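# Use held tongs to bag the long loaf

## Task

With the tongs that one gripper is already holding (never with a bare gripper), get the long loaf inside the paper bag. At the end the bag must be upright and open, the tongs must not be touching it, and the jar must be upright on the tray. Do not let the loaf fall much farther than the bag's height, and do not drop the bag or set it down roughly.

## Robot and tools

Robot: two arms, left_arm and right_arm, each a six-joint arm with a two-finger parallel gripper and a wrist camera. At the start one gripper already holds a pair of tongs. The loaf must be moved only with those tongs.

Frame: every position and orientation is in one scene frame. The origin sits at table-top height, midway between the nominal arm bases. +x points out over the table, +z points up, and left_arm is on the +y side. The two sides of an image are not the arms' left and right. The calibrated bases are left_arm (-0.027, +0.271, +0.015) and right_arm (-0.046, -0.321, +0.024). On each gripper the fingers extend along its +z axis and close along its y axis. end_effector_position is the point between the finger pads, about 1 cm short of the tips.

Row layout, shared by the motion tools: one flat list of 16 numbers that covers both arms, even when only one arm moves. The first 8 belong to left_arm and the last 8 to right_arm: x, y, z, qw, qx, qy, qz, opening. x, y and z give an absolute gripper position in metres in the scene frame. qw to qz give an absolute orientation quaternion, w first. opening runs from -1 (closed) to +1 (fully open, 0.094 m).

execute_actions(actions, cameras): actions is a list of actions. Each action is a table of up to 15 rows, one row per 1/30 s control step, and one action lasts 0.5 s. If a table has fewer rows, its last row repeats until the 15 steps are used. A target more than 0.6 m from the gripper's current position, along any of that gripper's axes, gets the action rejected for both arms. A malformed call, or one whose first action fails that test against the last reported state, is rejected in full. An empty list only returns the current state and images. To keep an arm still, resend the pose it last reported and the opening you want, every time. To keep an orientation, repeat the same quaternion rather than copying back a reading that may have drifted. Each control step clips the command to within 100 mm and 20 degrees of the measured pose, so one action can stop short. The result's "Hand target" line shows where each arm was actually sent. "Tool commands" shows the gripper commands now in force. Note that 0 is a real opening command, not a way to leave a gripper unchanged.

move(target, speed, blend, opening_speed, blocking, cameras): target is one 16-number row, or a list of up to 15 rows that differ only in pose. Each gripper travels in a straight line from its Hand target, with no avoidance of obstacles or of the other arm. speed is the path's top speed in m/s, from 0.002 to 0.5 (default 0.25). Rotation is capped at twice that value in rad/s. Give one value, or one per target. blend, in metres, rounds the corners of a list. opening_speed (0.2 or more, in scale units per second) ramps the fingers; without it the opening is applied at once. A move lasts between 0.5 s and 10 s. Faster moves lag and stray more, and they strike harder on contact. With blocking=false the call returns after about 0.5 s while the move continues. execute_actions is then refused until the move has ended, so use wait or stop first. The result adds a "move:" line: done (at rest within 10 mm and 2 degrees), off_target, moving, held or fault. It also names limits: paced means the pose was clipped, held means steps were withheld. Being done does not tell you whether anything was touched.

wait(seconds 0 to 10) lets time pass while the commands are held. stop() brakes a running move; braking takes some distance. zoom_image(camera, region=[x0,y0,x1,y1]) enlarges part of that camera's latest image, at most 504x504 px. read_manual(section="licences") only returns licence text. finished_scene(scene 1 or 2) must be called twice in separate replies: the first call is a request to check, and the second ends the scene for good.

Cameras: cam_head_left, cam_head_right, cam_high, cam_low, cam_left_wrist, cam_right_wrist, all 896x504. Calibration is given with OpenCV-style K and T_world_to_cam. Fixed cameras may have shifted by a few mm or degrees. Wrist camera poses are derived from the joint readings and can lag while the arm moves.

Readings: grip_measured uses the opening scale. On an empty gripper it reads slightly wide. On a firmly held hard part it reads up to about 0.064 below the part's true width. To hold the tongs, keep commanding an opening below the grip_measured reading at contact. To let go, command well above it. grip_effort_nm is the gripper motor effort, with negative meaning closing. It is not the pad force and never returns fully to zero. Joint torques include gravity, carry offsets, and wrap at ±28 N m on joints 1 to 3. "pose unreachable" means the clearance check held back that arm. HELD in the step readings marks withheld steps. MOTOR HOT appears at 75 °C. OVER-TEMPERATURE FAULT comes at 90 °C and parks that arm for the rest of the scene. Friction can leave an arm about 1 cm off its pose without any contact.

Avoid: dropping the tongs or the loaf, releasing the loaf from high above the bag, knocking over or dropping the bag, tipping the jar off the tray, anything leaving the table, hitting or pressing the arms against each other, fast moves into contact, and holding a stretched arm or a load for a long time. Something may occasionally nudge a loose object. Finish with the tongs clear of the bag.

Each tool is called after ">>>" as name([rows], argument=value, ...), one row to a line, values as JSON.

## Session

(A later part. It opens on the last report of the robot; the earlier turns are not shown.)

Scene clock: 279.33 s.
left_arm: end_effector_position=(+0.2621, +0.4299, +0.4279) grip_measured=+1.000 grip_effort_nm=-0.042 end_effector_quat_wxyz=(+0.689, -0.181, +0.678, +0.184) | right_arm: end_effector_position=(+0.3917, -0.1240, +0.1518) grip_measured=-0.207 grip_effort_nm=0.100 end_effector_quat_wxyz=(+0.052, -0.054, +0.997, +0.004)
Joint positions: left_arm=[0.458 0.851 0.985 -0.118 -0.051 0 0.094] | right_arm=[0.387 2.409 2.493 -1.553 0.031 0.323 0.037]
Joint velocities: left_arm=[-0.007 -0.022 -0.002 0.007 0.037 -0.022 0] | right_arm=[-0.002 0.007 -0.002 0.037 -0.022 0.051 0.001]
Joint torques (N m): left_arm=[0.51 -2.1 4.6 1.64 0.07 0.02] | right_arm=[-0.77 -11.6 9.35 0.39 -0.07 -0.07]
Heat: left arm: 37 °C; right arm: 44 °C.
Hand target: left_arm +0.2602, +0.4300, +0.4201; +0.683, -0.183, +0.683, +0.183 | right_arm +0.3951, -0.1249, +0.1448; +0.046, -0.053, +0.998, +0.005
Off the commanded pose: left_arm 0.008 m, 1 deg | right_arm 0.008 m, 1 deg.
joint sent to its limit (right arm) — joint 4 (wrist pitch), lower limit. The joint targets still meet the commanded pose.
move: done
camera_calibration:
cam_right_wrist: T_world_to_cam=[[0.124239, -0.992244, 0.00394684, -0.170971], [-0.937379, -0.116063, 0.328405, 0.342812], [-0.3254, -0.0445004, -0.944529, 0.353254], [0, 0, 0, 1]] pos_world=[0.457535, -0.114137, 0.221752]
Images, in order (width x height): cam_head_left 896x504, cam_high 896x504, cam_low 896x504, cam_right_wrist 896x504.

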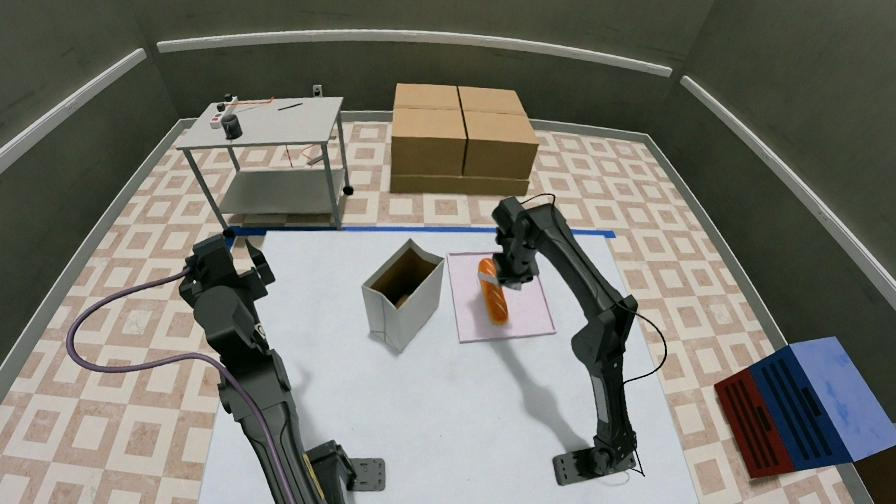

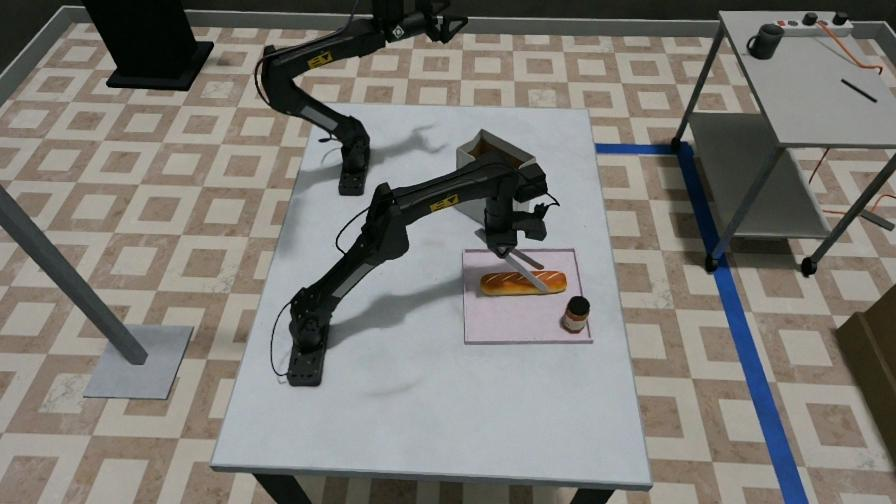

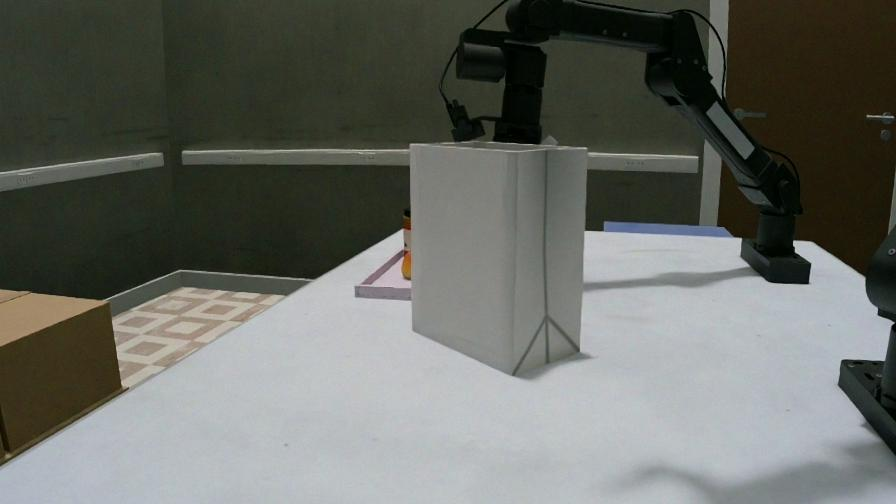

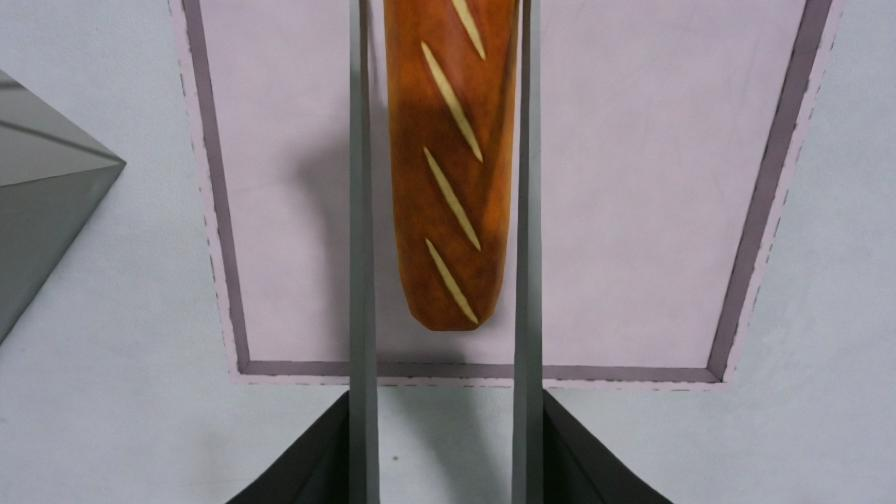

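>>> move([
  [0.26,0.43,0.42,0.683,-0.183,0.683,0.183,1.0,0.396,-0.1285,0.1445,0.04356,-0.05403,0.99759,0.00236,-0.205],
  [0.26,0.43,0.42,0.683,-0.183,0.683,0.183,1.0,0.398,-0.1283,0.136,0.04356,-0.05403,0.99759,0.00236,-0.205],
], speed=0.05, cameras=["cam_right_wrist","cam_high","cam_head_left"])

Scene clock: 293.33 s.
left_arm: end_effector_position=(+0.2621, +0.4299, +0.4279) grip_measured=+1.000 grip_effort_nm=-0.042 end_effector_quat_wxyz=(+0.689, -0.181, +0.678, +0.184) | right_arm: end_effector_position=(+0.3948, -0.1254, +0.1520) grip_measured=-0.207 grip_effort_nm=0.105 end_effector_quat_wxyz=(+0.057, -0.056, +0.997, +0.006)
Joint positions: left_arm=[0.458 0.851 0.985 -0.118 -0.051 0 0.094] | right_arm=[0.381 2.409 2.493 -1.544 0.03 0.314 0.037]
Joint velocities: left_arm=[-0.022 -0.007 -0.002 -0.007 -0.051 0.037 0] | right_arm=[-0.012 0.012 -0.007 -0.051 -0.022 -0.051 0.001]
Joint torques (N m): left_arm=[0.4 -2.07 4.77 1.69 0.03 0] | right_arm=[-1.01 -11.99 5.33 0.64 -0.03 -0.07]
Heat: left arm: 38 °C; right arm: 42 °C.
Hand target: left_arm +0.2601, +0.4300, +0.4201; +0.683, -0.183, +0.683, +0.183 | right_arm +0.3973, -0.1285, +0.1361; +0.043, -0.054, +0.998, +0.003
Off the commanded pose: left_arm 0.008 m, 1 deg | right_arm 0.017 m, 2 deg.
move: off_target (right_arm)
camera_calibration:
cam_right_wrist: T_world_to_cam=[[0.12769, -0.991814, 0.00112272, -0.17361], [-0.939558, -0.120599, 0.320449, 0.34698], [-0.31769, -0.0419729, -0.947265, 0.352107], [0, 0, 0, 1]] pos_world=[0.460037, -0.115565, 0.222544]
Images, in order (width x height): cam_head_left 896x504, cam_high 896x504, cam_right_wrist 896x504.

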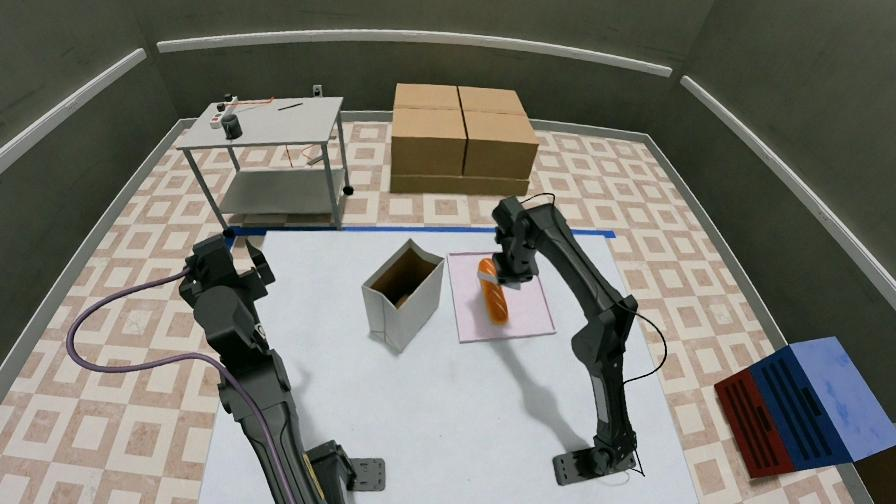

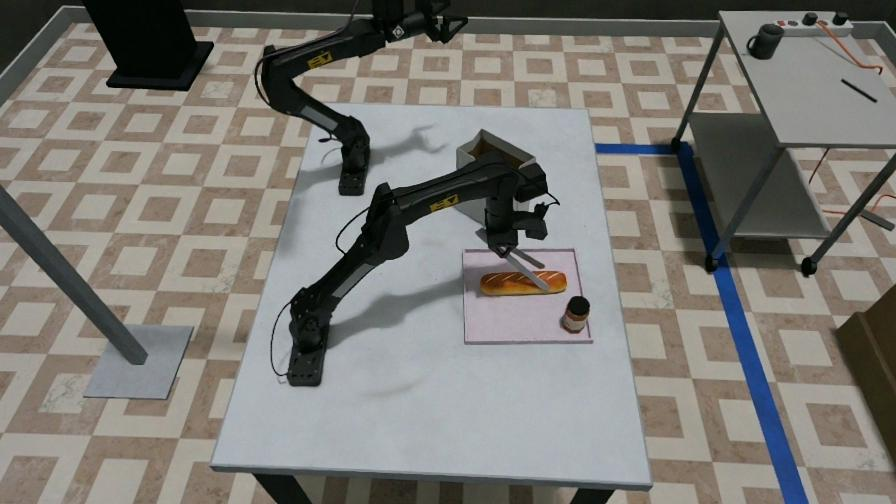

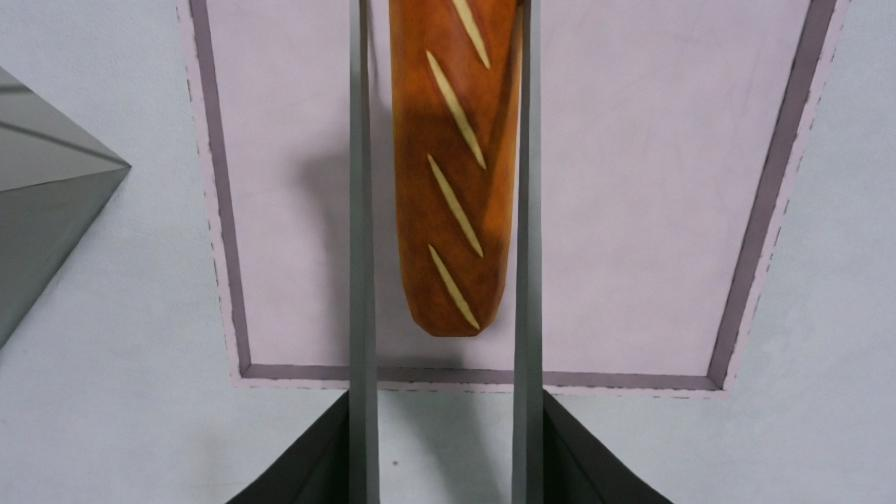

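>>> move([
  [0.26,0.43,0.42,0.683,-0.183,0.683,0.183,1.0,0.396,-0.1283,0.162,0.04356,-0.05403,0.99759,0.00236,-0.205],
  [0.26,0.43,0.42,0.683,-0.183,0.683,0.183,1.0,0.396,-0.1335,0.162,0.04356,-0.05403,0.99759,0.00236,-0.205],
], speed=0.05, cameras=["cam_right_wrist"])

Scene clock: 313.60 s.
left_arm: end_effector_position=(+0.2621, +0.4299, +0.4279) grip_measured=+1.000 grip_effort_nm=-0.032 end_effector_quat_wxyz=(+0.689, -0.181, +0.678, +0.184) | right_arm: end_effector_position=(+0.3950, -0.1321, +0.1517) grip_measured=-0.207 grip_effort_nm=0.105 end_effector_quat_wxyz=(+0.052, -0.054, +0.997, +0.003)
Joint positions: left_arm=[0.458 0.851 0.985 -0.118 -0.051 0 0.094] | right_arm=[0.368 2.409 2.493 -1.555 0.03 0.304 0.037]
Joint velocities: left_arm=[-0.022 0.002 -0.027 -0.051 -0.007 -0.037 0] | right_arm=[-0.002 -0.012 0.002 0.007 -0.022 0.051 0]
Joint torques (N m): left_arm=[0.61 -2.1 4.57 1.65 0.03 0.02] | right_arm=[-0.72 -15.62 7.99 0.38 -0.02 -0.07]
Heat: left arm: 38 °C; right arm: 42 °C.
Hand target: left_arm +0.2601, +0.4300, +0.4201; +0.683, -0.183, +0.683, +0.183 | right_arm +0.3959, -0.1336, +0.1617; +0.061, -0.054, +0.997, +0.009
Off the commanded pose: left_arm 0.008 m, 1 deg | right_arm 0.010 m, 1 deg.
joint sent to its limit (right arm) — joint 4 (wrist pitch), lower limit. The joint targets still meet the commanded pose.
move: done
camera_calibration:
cam_right_wrist: T_world_to_cam=[[0.124672, -0.992186, 0.00482098, -0.17969], [-0.936862, -0.116117, 0.329858, 0.344494], [-0.326721, -0.0456405, -0.944018, 0.354209], [0, 0, 0, 1]] pos_world=[0.460873, -0.122118, 0.221612]
Images, in order (width x height): cam_right_wrist 896x504.

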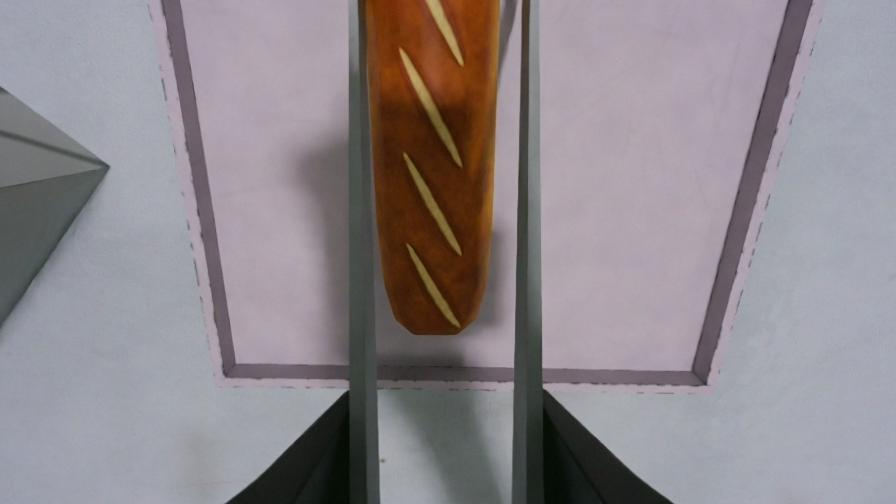

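>>> move([
  [0.26,0.43,0.42,0.683,-0.183,0.683,0.183,1.0,0.393,-0.1295,0.185,0.07404,-0.05391,0.99581,0.00401,-0.205],
  [0.26,0.43,0.42,0.683,-0.183,0.683,0.183,1.0,0.395,-0.1293,0.157,0.04356,-0.05403,0.99759,0.00236,-0.205],
], speed=0.06, cameras=["cam_right_wrist","cam_high"])

Scene clock: 324.43 s.
left_arm: end_effector_position=(+0.2621, +0.4299, +0.4279) grip_measured=+1.000 grip_effort_nm=-0.042 end_effector_quat_wxyz=(+0.689, -0.181, +0.678, +0.184) | right_arm: end_effector_position=(+0.3939, -0.1308, +0.1555) grip_measured=-0.207 grip_effort_nm=0.110 end_effector_quat_wxyz=(+0.055, -0.054, +0.997, +0.005)
Joint positions: left_arm=[0.458 0.851 0.985 -0.118 -0.051 0 0.094] | right_arm=[0.371 2.401 2.493 -1.556 0.03 0.307 0.037]
Joint velocities: left_arm=[-0.007 -0.022 -0.017 0.037 -0.007 0.007 0] | right_arm=[0.002 0.002 -0.017 -0.066 0.022 -0.037 0.001]
Joint torques (N m): left_arm=[0.54 -1.98 4.68 1.68 0.06 0.02] | right_arm=[0.03 -13.61 8.24 0.41 -0.01 0]
Heat: left arm: 38 °C; right arm: 44 °C.
Hand target: left_arm +0.2601, +0.4300, +0.4201; +0.683, -0.183, +0.683, +0.183 | right_arm +0.3947, -0.1294, +0.1566; +0.056, -0.054, +0.997, +0.007
Off the commanded pose: left_arm 0.008 m, 1 deg | right_arm 0.002 m, 1 deg.
joint sent to its limit (right arm) — joint 4 (wrist pitch), lower limit. The joint targets still meet the commanded pose.
move: done
camera_calibration:
cam_right_wrist: T_world_to_cam=[[0.125421, -0.9921, 0.00256918, -0.178195], [-0.938811, -0.117846, 0.323645, 0.343881], [-0.320785, -0.0430037, -0.946175, 0.355864], [0, 0, 0, 1]] pos_world=[0.459345, -0.120959, 0.225872]
Images, in order (width x height): cam_high 896x504, cam_right_wrist 896x504.

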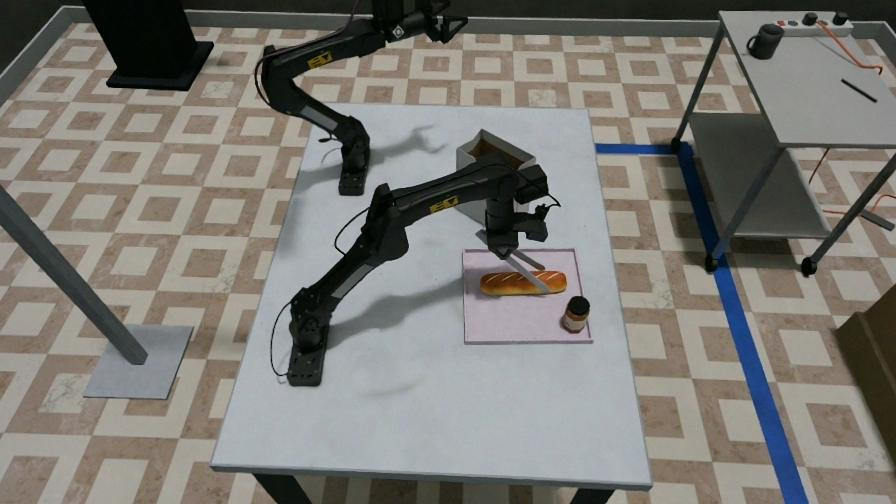

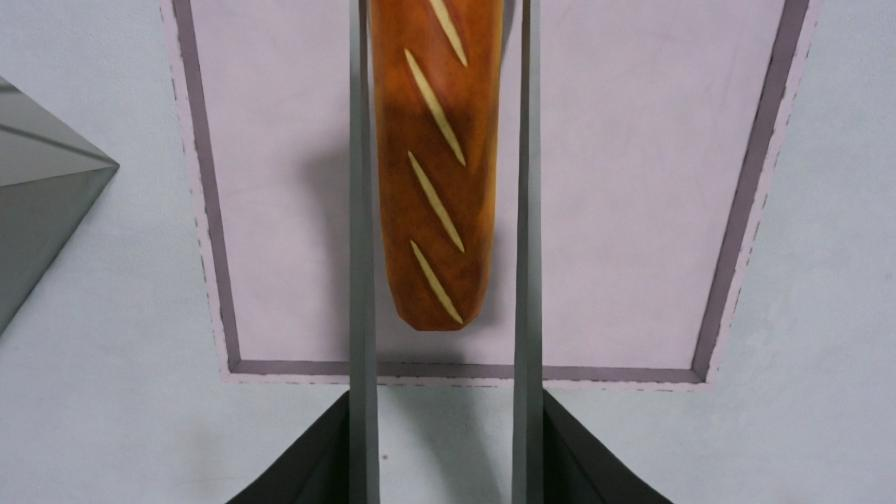

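>>> move(target=[0.26,0.43,0.42,0.683,-0.183,0.683,0.183,1.0,0.397,-0.1260,0.136,0.04356,-0.05403,0.99759,0.00236,-0.205], speed=0.05, cameras=["cam_right_wrist","cam_high"])

Scene clock: 330.50 s.
left_arm: end_effector_position=(+0.2621, +0.4299, +0.4279) grip_measured=+1.000 grip_effort_nm=-0.037 end_effector_quat_wxyz=(+0.689, -0.181, +0.678, +0.184) | right_arm: end_effector_position=(+0.3958, -0.1299, +0.1537) grip_measured=-0.207 grip_effort_nm=0.090 end_effector_quat_wxyz=(+0.058, -0.054, +0.997, +0.006)
Joint positions: left_arm=[0.458 0.851 0.985 -0.118 -0.051 0 0.094] | right_arm=[0.371 2.401 2.484 -1.542 0.03 0.308 0.037]
Joint velocities: left_arm=[-0.007 0.007 -0.007 0.007 0.066 -0.022 0] | right_arm=[0.002 0.002 0.012 0.037 -0.022 -0.022 0]
Joint torques (N m): left_arm=[0.27 -2.04 4.57 1.63 0.1 0.03] | right_arm=[0.47 -11.38 5.71 0.63 -0.01 0.05]
Heat: left arm: 38 °C; right arm: 46 °C.
Hand target: left_arm +0.2601, +0.4300, +0.4201; +0.683, -0.183, +0.683, +0.183 | right_arm +0.3961, -0.1264, +0.1361; +0.043, -0.054, +0.998, +0.002
Off the commanded pose: left_arm 0.008 m, 1 deg | right_arm 0.018 m, 2 deg.
move: off_target (right_arm)
camera_calibration:
cam_right_wrist: T_world_to_cam=[[0.123908, -0.992293, 0.000746681, -0.176734], [-0.94066, -0.117221, 0.318461, 0.347988], [-0.315919, -0.0401621, -0.947936, 0.353477], [0, 0, 0, 1]] pos_world=[0.460907, -0.120384, 0.224385]
Images, in order (width x height): cam_high 896x504, cam_right_wrist 896x504.

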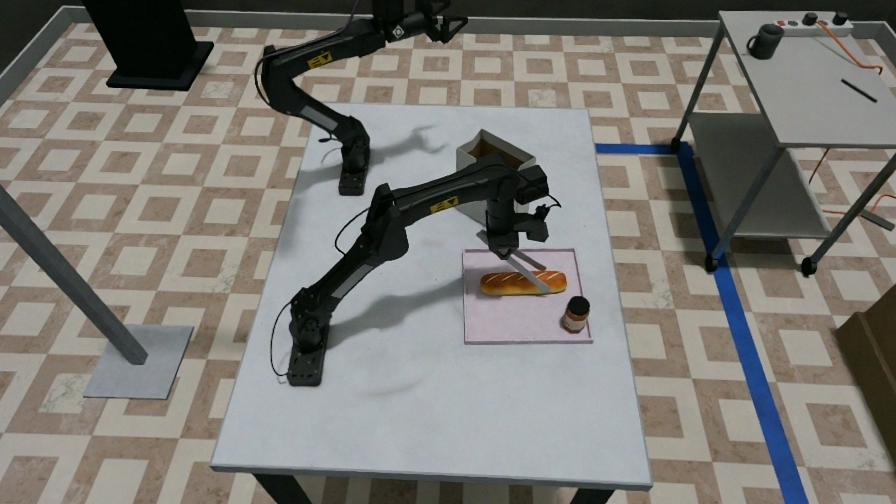

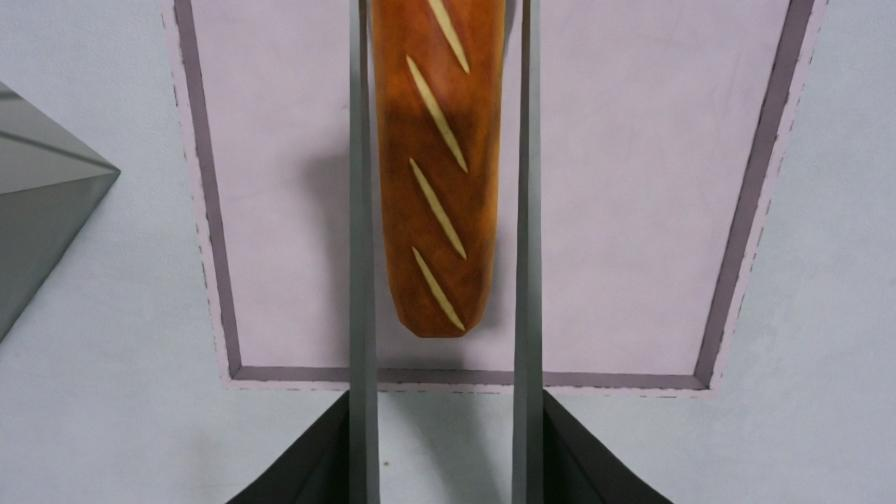

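>>> zoom_image(camera="cam_high", region=[440, 210, 620, 360])

>>> zoom_image(camera="cam_right_wrist", region=[340, 0, 560, 130])

Scaled by 2.800.

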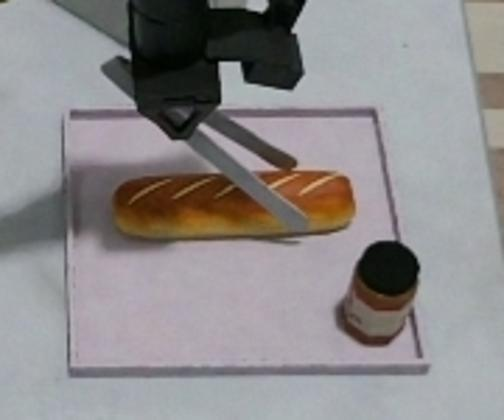

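Scaled by 2.291.

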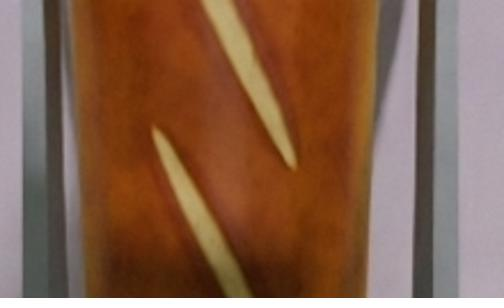

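>>> move([
  [0.26,0.43,0.42,0.683,-0.183,0.683,0.183,1.0,0.393,-0.1340,0.200,0.08703,-0.05387,0.99474,0.00471,-0.205],
  [0.26,0.43,0.42,0.683,-0.183,0.683,0.183,1.0,0.396,-0.1270,0.137,0.04356,-0.05403,0.99759,0.00236,-0.205],
], speed=0.07, cameras=["cam_right_wrist","cam_high"])

Scene clock: 369.37 s.
left_arm: end_effector_position=(+0.2621, +0.4299, +0.4279) grip_measured=+1.000 grip_effort_nm=-0.037 end_effector_quat_wxyz=(+0.689, -0.181, +0.678, +0.184) | right_arm: end_effector_position=(+0.3946, -0.1312, +0.1536) grip_measured=-0.207 grip_effort_nm=0.105 end_effector_quat_wxyz=(+0.057, -0.053, +0.997, +0.004)
Joint positions: left_arm=[0.458 0.851 0.985 -0.118 -0.051 0 0.094] | right_arm=[0.371 2.394 2.471 -1.539 0.033 0.309 0.037]
Joint velocities: left_arm=[-0.017 -0.002 0.007 0.081 0.022 -0.037 0] | right_arm=[0.002 -0.007 -0.007 0.007 0.037 0.081 0]
Joint torques (N m): left_arm=[0.46 -2.21 4.79 1.68 0.04 0.05] | right_arm=[0.36 -11.44 5.9 0.59 -0.05 0.03]
Heat: left arm: 38 °C; right arm: 47 °C.
Hand target: left_arm +0.2601, +0.4300, +0.4201; +0.683, -0.183, +0.683, +0.183 | right_arm +0.3952, -0.1274, +0.1371; +0.043, -0.054, +0.998, +0.002
Off the commanded pose: left_arm 0.008 m, 1 deg | right_arm 0.017 m, 2 deg.
move: off_target (right_arm)
camera_calibration:
cam_right_wrist: T_world_to_cam=[[0.123162, -0.992374, 0.00496339, -0.178164], [-0.940186, -0.115082, 0.320635, 0.346448], [-0.317619, -0.0441566, -0.94719, 0.352937], [0, 0, 0, 1]] pos_world=[0.459768, -0.121351, 0.224099]
Images, in order (width x height): cam_high 896x504, cam_right_wrist 896x504.

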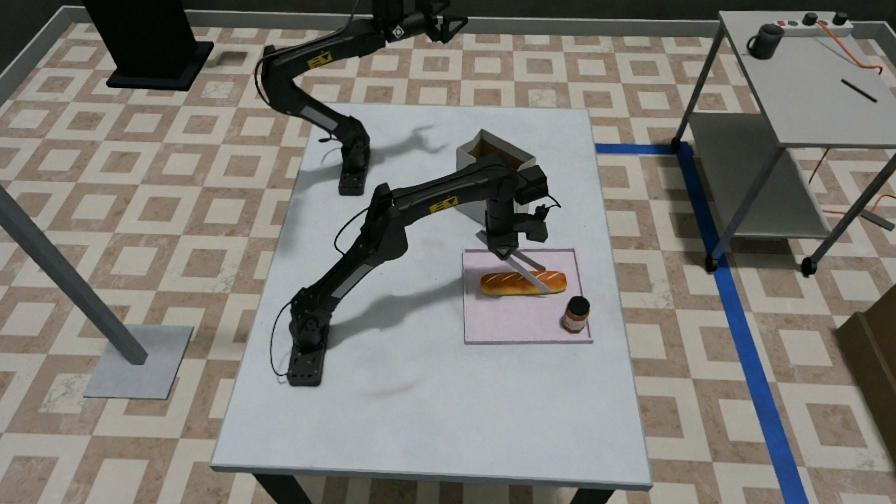

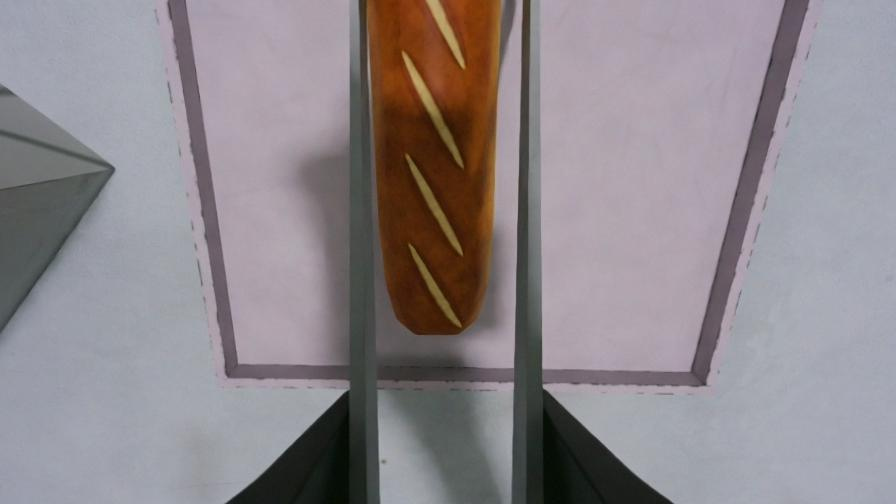

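>>> move([
  [0.26,0.43,0.42,0.683,-0.183,0.683,0.183,1.0,0.394,-0.1270,0.185,0.07404,-0.05391,0.99581,0.00401,-0.205],
  [0.26,0.43,0.42,0.683,-0.183,0.683,0.183,1.0,0.394,-0.1210,0.175,0.07404,-0.05391,0.99581,0.00401,-0.205],
], speed=0.06, cameras=["cam_right_wrist"])

Scene clock: 422.53 s.
left_arm: end_effector_position=(+0.2621, +0.4299, +0.4279) grip_measured=+1.000 grip_effort_nm=-0.042 end_effector_quat_wxyz=(+0.689, -0.181, +0.678, +0.184) | right_arm: end_effector_position=(+0.3915, -0.1219, +0.1612) grip_measured=-0.207 grip_effort_nm=0.100 end_effector_quat_wxyz=(+0.063, -0.055, +0.996, +0.007)
Joint positions: left_arm=[0.458 0.851 0.985 -0.118 -0.051 0 0.094] | right_arm=[0.392 2.394 2.501 -1.556 0.033 0.324 0.037]
Joint velocities: left_arm=[0.012 0.007 -0.017 -0.007 -0.037 0.066 0] | right_arm=[0.007 0.027 -0.012 0.007 -0.022 0.066 0]
Joint torques (N m): left_arm=[0.54 -2.18 4.66 1.66 0.07 0.01] | right_arm=[0.58 -15.43 9.31 0.44 0.2 0.04]
Heat: left arm: 39 °C; right arm: 43 °C.
Hand target: left_arm +0.2601, +0.4300, +0.4201; +0.683, -0.183, +0.683, +0.183 | right_arm +0.3937, -0.1211, +0.1747; +0.082, -0.054, +0.995, +0.007
Off the commanded pose: left_arm 0.008 m, 1 deg | right_arm 0.014 m, 1 deg.
joint sent to its limit (right arm) — joint 4 (wrist pitch), lower limit. The joint targets still meet the commanded pose.
move: off_target (right_arm)
camera_calibration:
cam_right_wrist: T_world_to_cam=[[0.127791, -0.9918, -0.0011079, -0.169377], [-0.94358, -0.121922, 0.307882, 0.344736], [-0.305492, -0.0382991, -0.951424, 0.356299], [0, 0, 0, 1]] pos_world=[0.455778, -0.112312, 0.232665]
Images, in order (width x height): cam_right_wrist 896x504.

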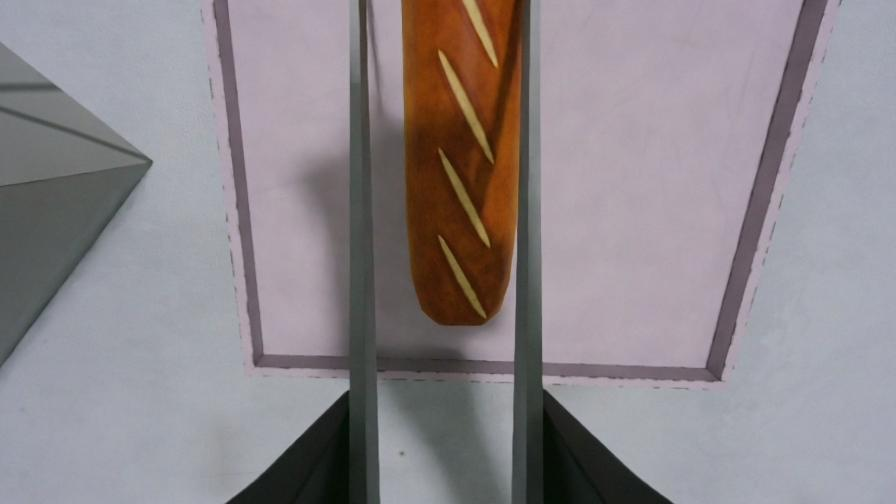

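>>> move(target=[0.26,0.43,0.42,0.683,-0.183,0.683,0.183,1.0,0.394,-0.1290,0.180,0.07404,-0.05391,0.99581,0.00401,-0.205], speed=0.06, cameras=["cam_right_wrist"])

Scene clock: 430.80 s.
left_arm: end_effector_position=(+0.2621, +0.4299, +0.4279) grip_measured=+1.000 grip_effort_nm=-0.037 end_effector_quat_wxyz=(+0.689, -0.181, +0.678, +0.184) | right_arm: end_effector_position=(+0.3914, -0.1219, +0.1612) grip_measured=-0.207 grip_effort_nm=0.100 end_effector_quat_wxyz=(+0.063, -0.057, +0.996, +0.007)
Joint positions: left_arm=[0.458 0.851 0.985 -0.118 -0.051 0 0.094] | right_arm=[0.392 2.394 2.501 -1.556 0.033 0.321 0.037]
Joint velocities: left_arm=[-0.002 0.007 0.002 0.037 -0.037 -0.022 0] | right_arm=[0.002 -0.017 -0.017 0.037 -0.037 -0.051 0]
Joint torques (N m): left_arm=[0.47 -2.28 4.7 1.69 0.04 -0.01] | right_arm=[-1.1 -17.4 7.71 0.44 0.17 -0.07]
Heat: left arm: 39 °C; right arm: 45 °C.
Hand target: left_arm +0.2601, +0.4300, +0.4201; +0.683, -0.183, +0.683, +0.183 | right_arm +0.3939, -0.1290, +0.1795; +0.083, -0.054, +0.995, +0.007
Off the commanded pose: left_arm 0.008 m, 1 deg | right_arm 0.020 m, 1 deg.
joint sent to its limit (right arm) — joint 4 (wrist pitch), lower limit. The joint targets still meet the commanded pose.
move: off_target (right_arm)
camera_calibration:
cam_right_wrist: T_world_to_cam=[[0.131168, -0.99136, -0.000558488, -0.170763], [-0.943076, -0.124953, 0.308211, 0.344034], [-0.305618, -0.0399006, -0.951318, 0.356097], [0, 0, 0, 1]] pos_world=[0.455679, -0.112091, 0.232631]
Images, in order (width x height): cam_right_wrist 896x504.

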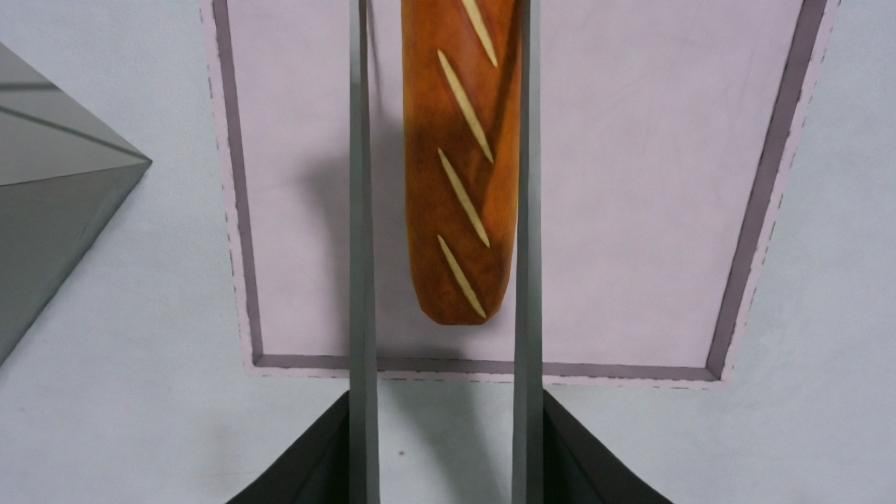

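>>> move([
  [0.26,0.43,0.42,0.683,-0.183,0.683,0.183,1.0,0.394,-0.145,0.205,0.08703,-0.05387,0.99474,0.00471,-0.205],
  [0.26,0.43,0.42,0.683,-0.183,0.683,0.183,1.0,0.394,-0.1268,0.200,0.08703,-0.05387,0.99474,0.00471,-0.205],
], speed=0.07, cameras=["cam_right_wrist"])

Scene clock: 457.33 s.
left_arm: end_effector_position=(+0.2621, +0.4299, +0.4279) grip_measured=+1.000 grip_effort_nm=-0.037 end_effector_quat_wxyz=(+0.689, -0.181, +0.678, +0.184) | right_arm: end_effector_position=(+0.3915, -0.1264, +0.1863) grip_measured=-0.207 grip_effort_nm=0.095 end_effector_quat_wxyz=(+0.089, -0.057, +0.994, +0.013)
Joint positions: left_arm=[0.458 0.851 0.985 -0.118 -0.051 0 0.094] | right_arm=[0.386 2.34 2.502 -1.557 0.041 0.313 0.037]
Joint velocities: left_arm=[0.007 -0.012 -0.007 -0.081 0.007 -0.081 0] | right_arm=[-0.002 -0.017 -0.002 -0.037 0.007 -0.051 0]
Joint torques (N m): left_arm=[0.55 -2.24 4.81 1.7 0.05 0.04] | right_arm=[0.31 -14.9 9.32 0.55 0.19 0.06]
Heat: left arm: 39 °C; right arm: 49 °C.
Hand target: left_arm +0.2601, +0.4300, +0.4201; +0.683, -0.183, +0.683, +0.183 | right_arm +0.3940, -0.1268, +0.1997; +0.108, -0.055, +0.993, +0.013
Off the commanded pose: left_arm 0.008 m, 1 deg | right_arm 0.014 m, 1 deg.
joint sent to its limit (right arm) — joint 4 (wrist pitch), lower limit. The joint targets are off in orientation, not in position.
move: off_target (right_arm)
camera_calibration:
cam_right_wrist: T_world_to_cam=[[0.13245, -0.991156, -0.00817016, -0.174271], [-0.957687, -0.130094, 0.256734, 0.350474], [-0.255526, -0.02618, -0.966448, 0.364723], [0, 0, 0, 1]] pos_world=[0.451923, -0.117587, 0.261083]
Images, in order (width x height): cam_right_wrist 896x504.

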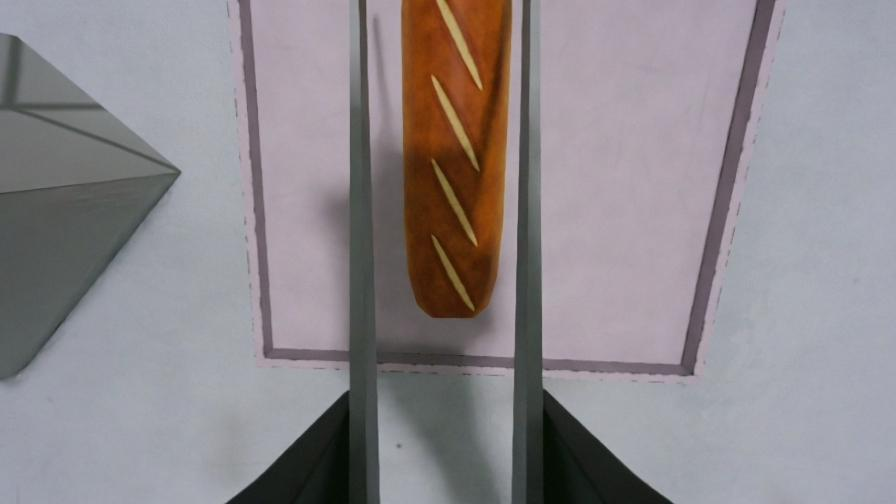

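>>> move([
  [0.26,0.43,0.42,0.683,-0.183,0.683,0.183,1.0,0.394,-0.1180,0.190,0.07404,-0.05391,0.99581,0.00401,-0.205],
  [0.26,0.43,0.42,0.683,-0.183,0.683,0.183,1.0,0.394,-0.1305,0.165,0.06,-0.05391,0.99673,0.0032,-0.205],
], speed=0.07, cameras=["cam_right_wrist"])

Scene clock: 470.70 s.
left_arm: end_effector_position=(+0.2621, +0.4298, +0.4279) grip_measured=+1.000 grip_effort_nm=-0.032 end_effector_quat_wxyz=(+0.689, -0.181, +0.678, +0.184) | right_arm: end_effector_position=(+0.3942, -0.1287, +0.1825) grip_measured=-0.207 grip_effort_nm=0.105 end_effector_quat_wxyz=(+0.087, -0.052, +0.995, +0.012)
Joint positions: left_arm=[0.458 0.851 0.985 -0.118 -0.051 0 0.094] | right_arm=[0.379 2.353 2.51 -1.558 0.041 0.316 0.037]
Joint velocities: left_arm=[-0.037 -0.002 -0.017 0.022 0.022 -0.007 0] | right_arm=[-0.002 0.002 -0.007 -0.022 -0.022 -0.022 0]
Joint torques (N m): left_arm=[0.4 -2.22 4.52 1.65 0.04 0.02] | right_arm=[-0.76 -11.08 5.65 0.55 -0.02 -0.1]
Heat: left arm: 39 °C; right arm: 53 °C.
Hand target: left_arm +0.2602, +0.4300, +0.4201; +0.683, -0.183, +0.683, +0.183 | right_arm +0.3933, -0.1310, +0.1651; +0.064, -0.053, +0.996, +0.006
Off the commanded pose: left_arm 0.008 m, 1 deg | right_arm 0.018 m, 3 deg.
joint sent to its limit (right arm) — joint 4 (wrist pitch), lower limit. The joint targets still meet the commanded pose.
move: off_target (right_arm)
camera_calibration:
cam_right_wrist: T_world_to_cam=[[0.122311, -0.992464, -0.00743884, -0.173259], [-0.957538, -0.119972, 0.26216, 0.353983], [-0.261077, -0.0249421, -0.964996, 0.363765], [0, 0, 0, 1]] pos_world=[0.455114, -0.120413, 0.256942]
Images, in order (width x height): cam_right_wrist 896x504.

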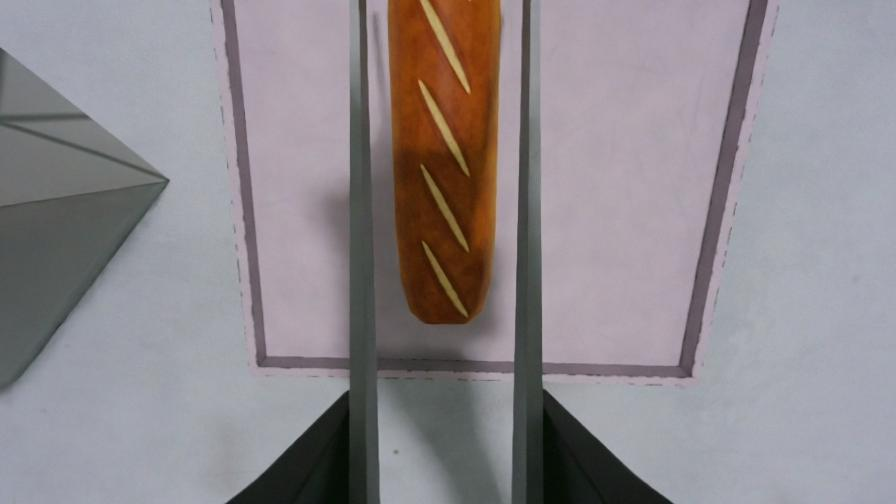

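>>> move(target=[0.26,0.43,0.42,0.683,-0.183,0.683,0.183,1.0,0.394,-0.1290,0.135,0.04356,-0.05403,0.99759,0.00236,-0.205], speed=0.1, cameras=["cam_right_wrist","cam_high"])

Scene clock: 482.80 s.
left_arm: end_effector_position=(+0.2621, +0.4298, +0.4279) grip_measured=+1.000 grip_effort_nm=-0.037 end_effector_quat_wxyz=(+0.689, -0.181, +0.678, +0.184) | right_arm: end_effector_position=(+0.3902, -0.1288, +0.1507) grip_measured=-0.207 grip_effort_nm=0.095 end_effector_quat_wxyz=(+0.056, -0.054, +0.997, +0.005)
Joint positions: left_arm=[0.458 0.851 0.985 -0.118 -0.051 0 0.094] | right_arm=[0.379 2.365 2.407 -1.506 0.032 0.316 0.037]
Joint velocities: left_arm=[0.012 -0.017 0.002 0.051 -0.051 -0.022 0] | right_arm=[0.007 -0.017 -0.012 -0.051 0.022 -0.11 -0.001]
Joint torques (N m): left_arm=[0.57 -2.06 4.66 1.62 0.06 0] | right_arm=[-0.66 -11.37 6.13 0.62 -0.04 -0.06]
Heat: left arm: 39 °C; right arm: 51 °C.
Hand target: left_arm +0.2601, +0.4300, +0.4201; +0.683, -0.183, +0.683, +0.183 | right_arm +0.3928, -0.1295, +0.1351; +0.044, -0.054, +0.998, +0.003
Off the commanded pose: left_arm 0.008 m, 1 deg | right_arm 0.016 m, 1 deg.
move: off_target (right_arm)
camera_calibration:
cam_right_wrist: T_world_to_cam=[[0.124134, -0.99226, 0.00318949, -0.17539], [-0.939395, -0.116484, 0.322442, 0.342763], [-0.319575, -0.0430221, -0.946584, 0.349741], [0, 0, 0, 1]] pos_world=[0.45553, -0.119059, 0.221097]
Images, in order (width x height): cam_high 896x504, cam_right_wrist 896x504.

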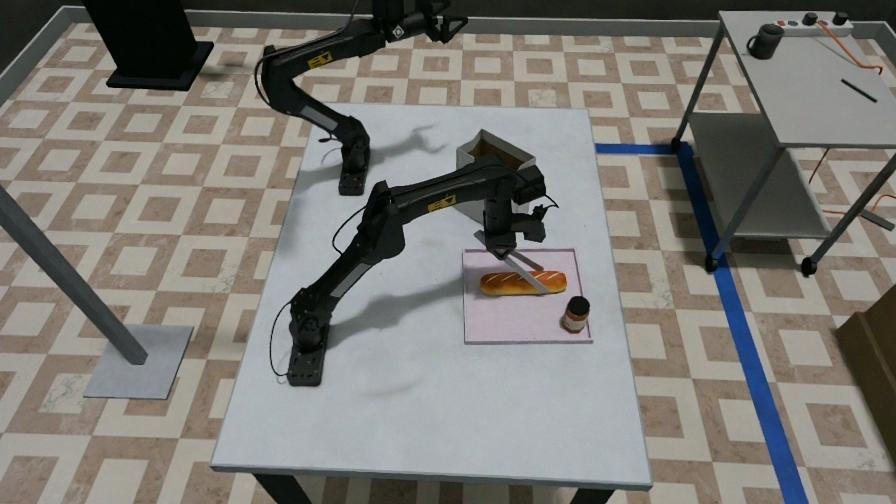

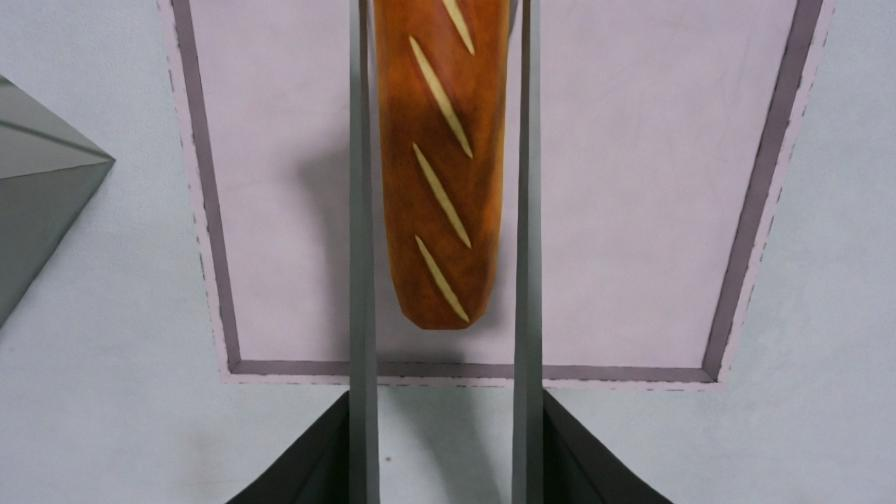

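>>> zoom_image(camera="cam_high", region=[460, 230, 600, 330])

Scaled by 3.600.

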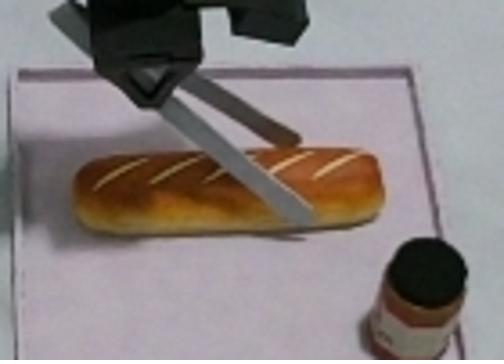

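>>> move(target=[0.26,0.43,0.42,0.683,-0.183,0.683,0.183,1.0,0.398,-0.1285,0.127,0.04356,-0.05403,0.99759,0.00236,-0.205], speed=0.1, cameras=["cam_right_wrist"])

Scene clock: 519.00 s.
left_arm: end_effector_position=(+0.2621, +0.4298, +0.4279) grip_measured=+1.000 grip_effort_nm=-0.037 end_effector_quat_wxyz=(+0.689, -0.181, +0.678, +0.184) | right_arm: end_effector_position=(+0.3943, -0.1269, +0.1435) grip_measured=-0.207 grip_effort_nm=0.095 end_effector_quat_wxyz=(+0.056, -0.055, +0.997, +0.005)
Joint positions: left_arm=[0.458 0.851 0.985 -0.118 -0.051 0 0.094] | right_arm=[0.379 2.382 2.407 -1.488 0.031 0.314 0.037]
Joint velocities: left_arm=[-0.002 -0.002 -0.007 -0.037 -0.051 0.007 0] | right_arm=[-0.007 -0.007 -0.012 0.081 0.051 -0.066 -0.001]
Joint torques (N m): left_arm=[0.5 -2.03 4.81 1.75 0.06 0.01] | right_arm=[-0.87 -11.51 6.12 0.61 -0.03 -0.06]
Heat: left arm: 39 °C; right arm: 47 °C.
Hand target: left_arm +0.2601, +0.4300, +0.4201; +0.683, -0.183, +0.683, +0.183 | right_arm +0.3972, -0.1288, +0.1269; +0.043, -0.054, +0.998, +0.003
Off the commanded pose: left_arm 0.008 m, 1 deg | right_arm 0.017 m, 1 deg.
move: off_target (right_arm)
camera_calibration:
cam_right_wrist: T_world_to_cam=[[0.126051, -0.99202, 0.00259005, -0.174578], [-0.939574, -0.118549, 0.321166, 0.349225], [-0.318296, -0.0429169, -0.94702, 0.34389], [0, 0, 0, 1]] pos_world=[0.459587, -0.117026, 0.213964]
Images, in order (width x height): cam_right_wrist 896x504.

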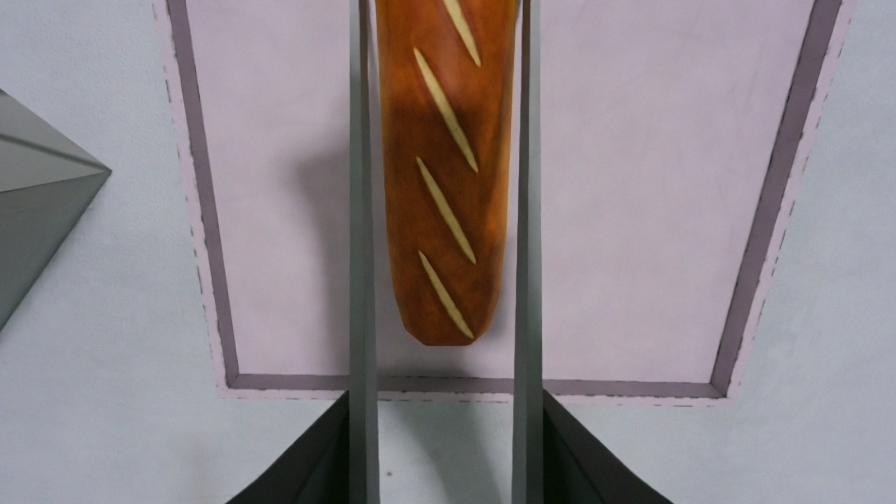

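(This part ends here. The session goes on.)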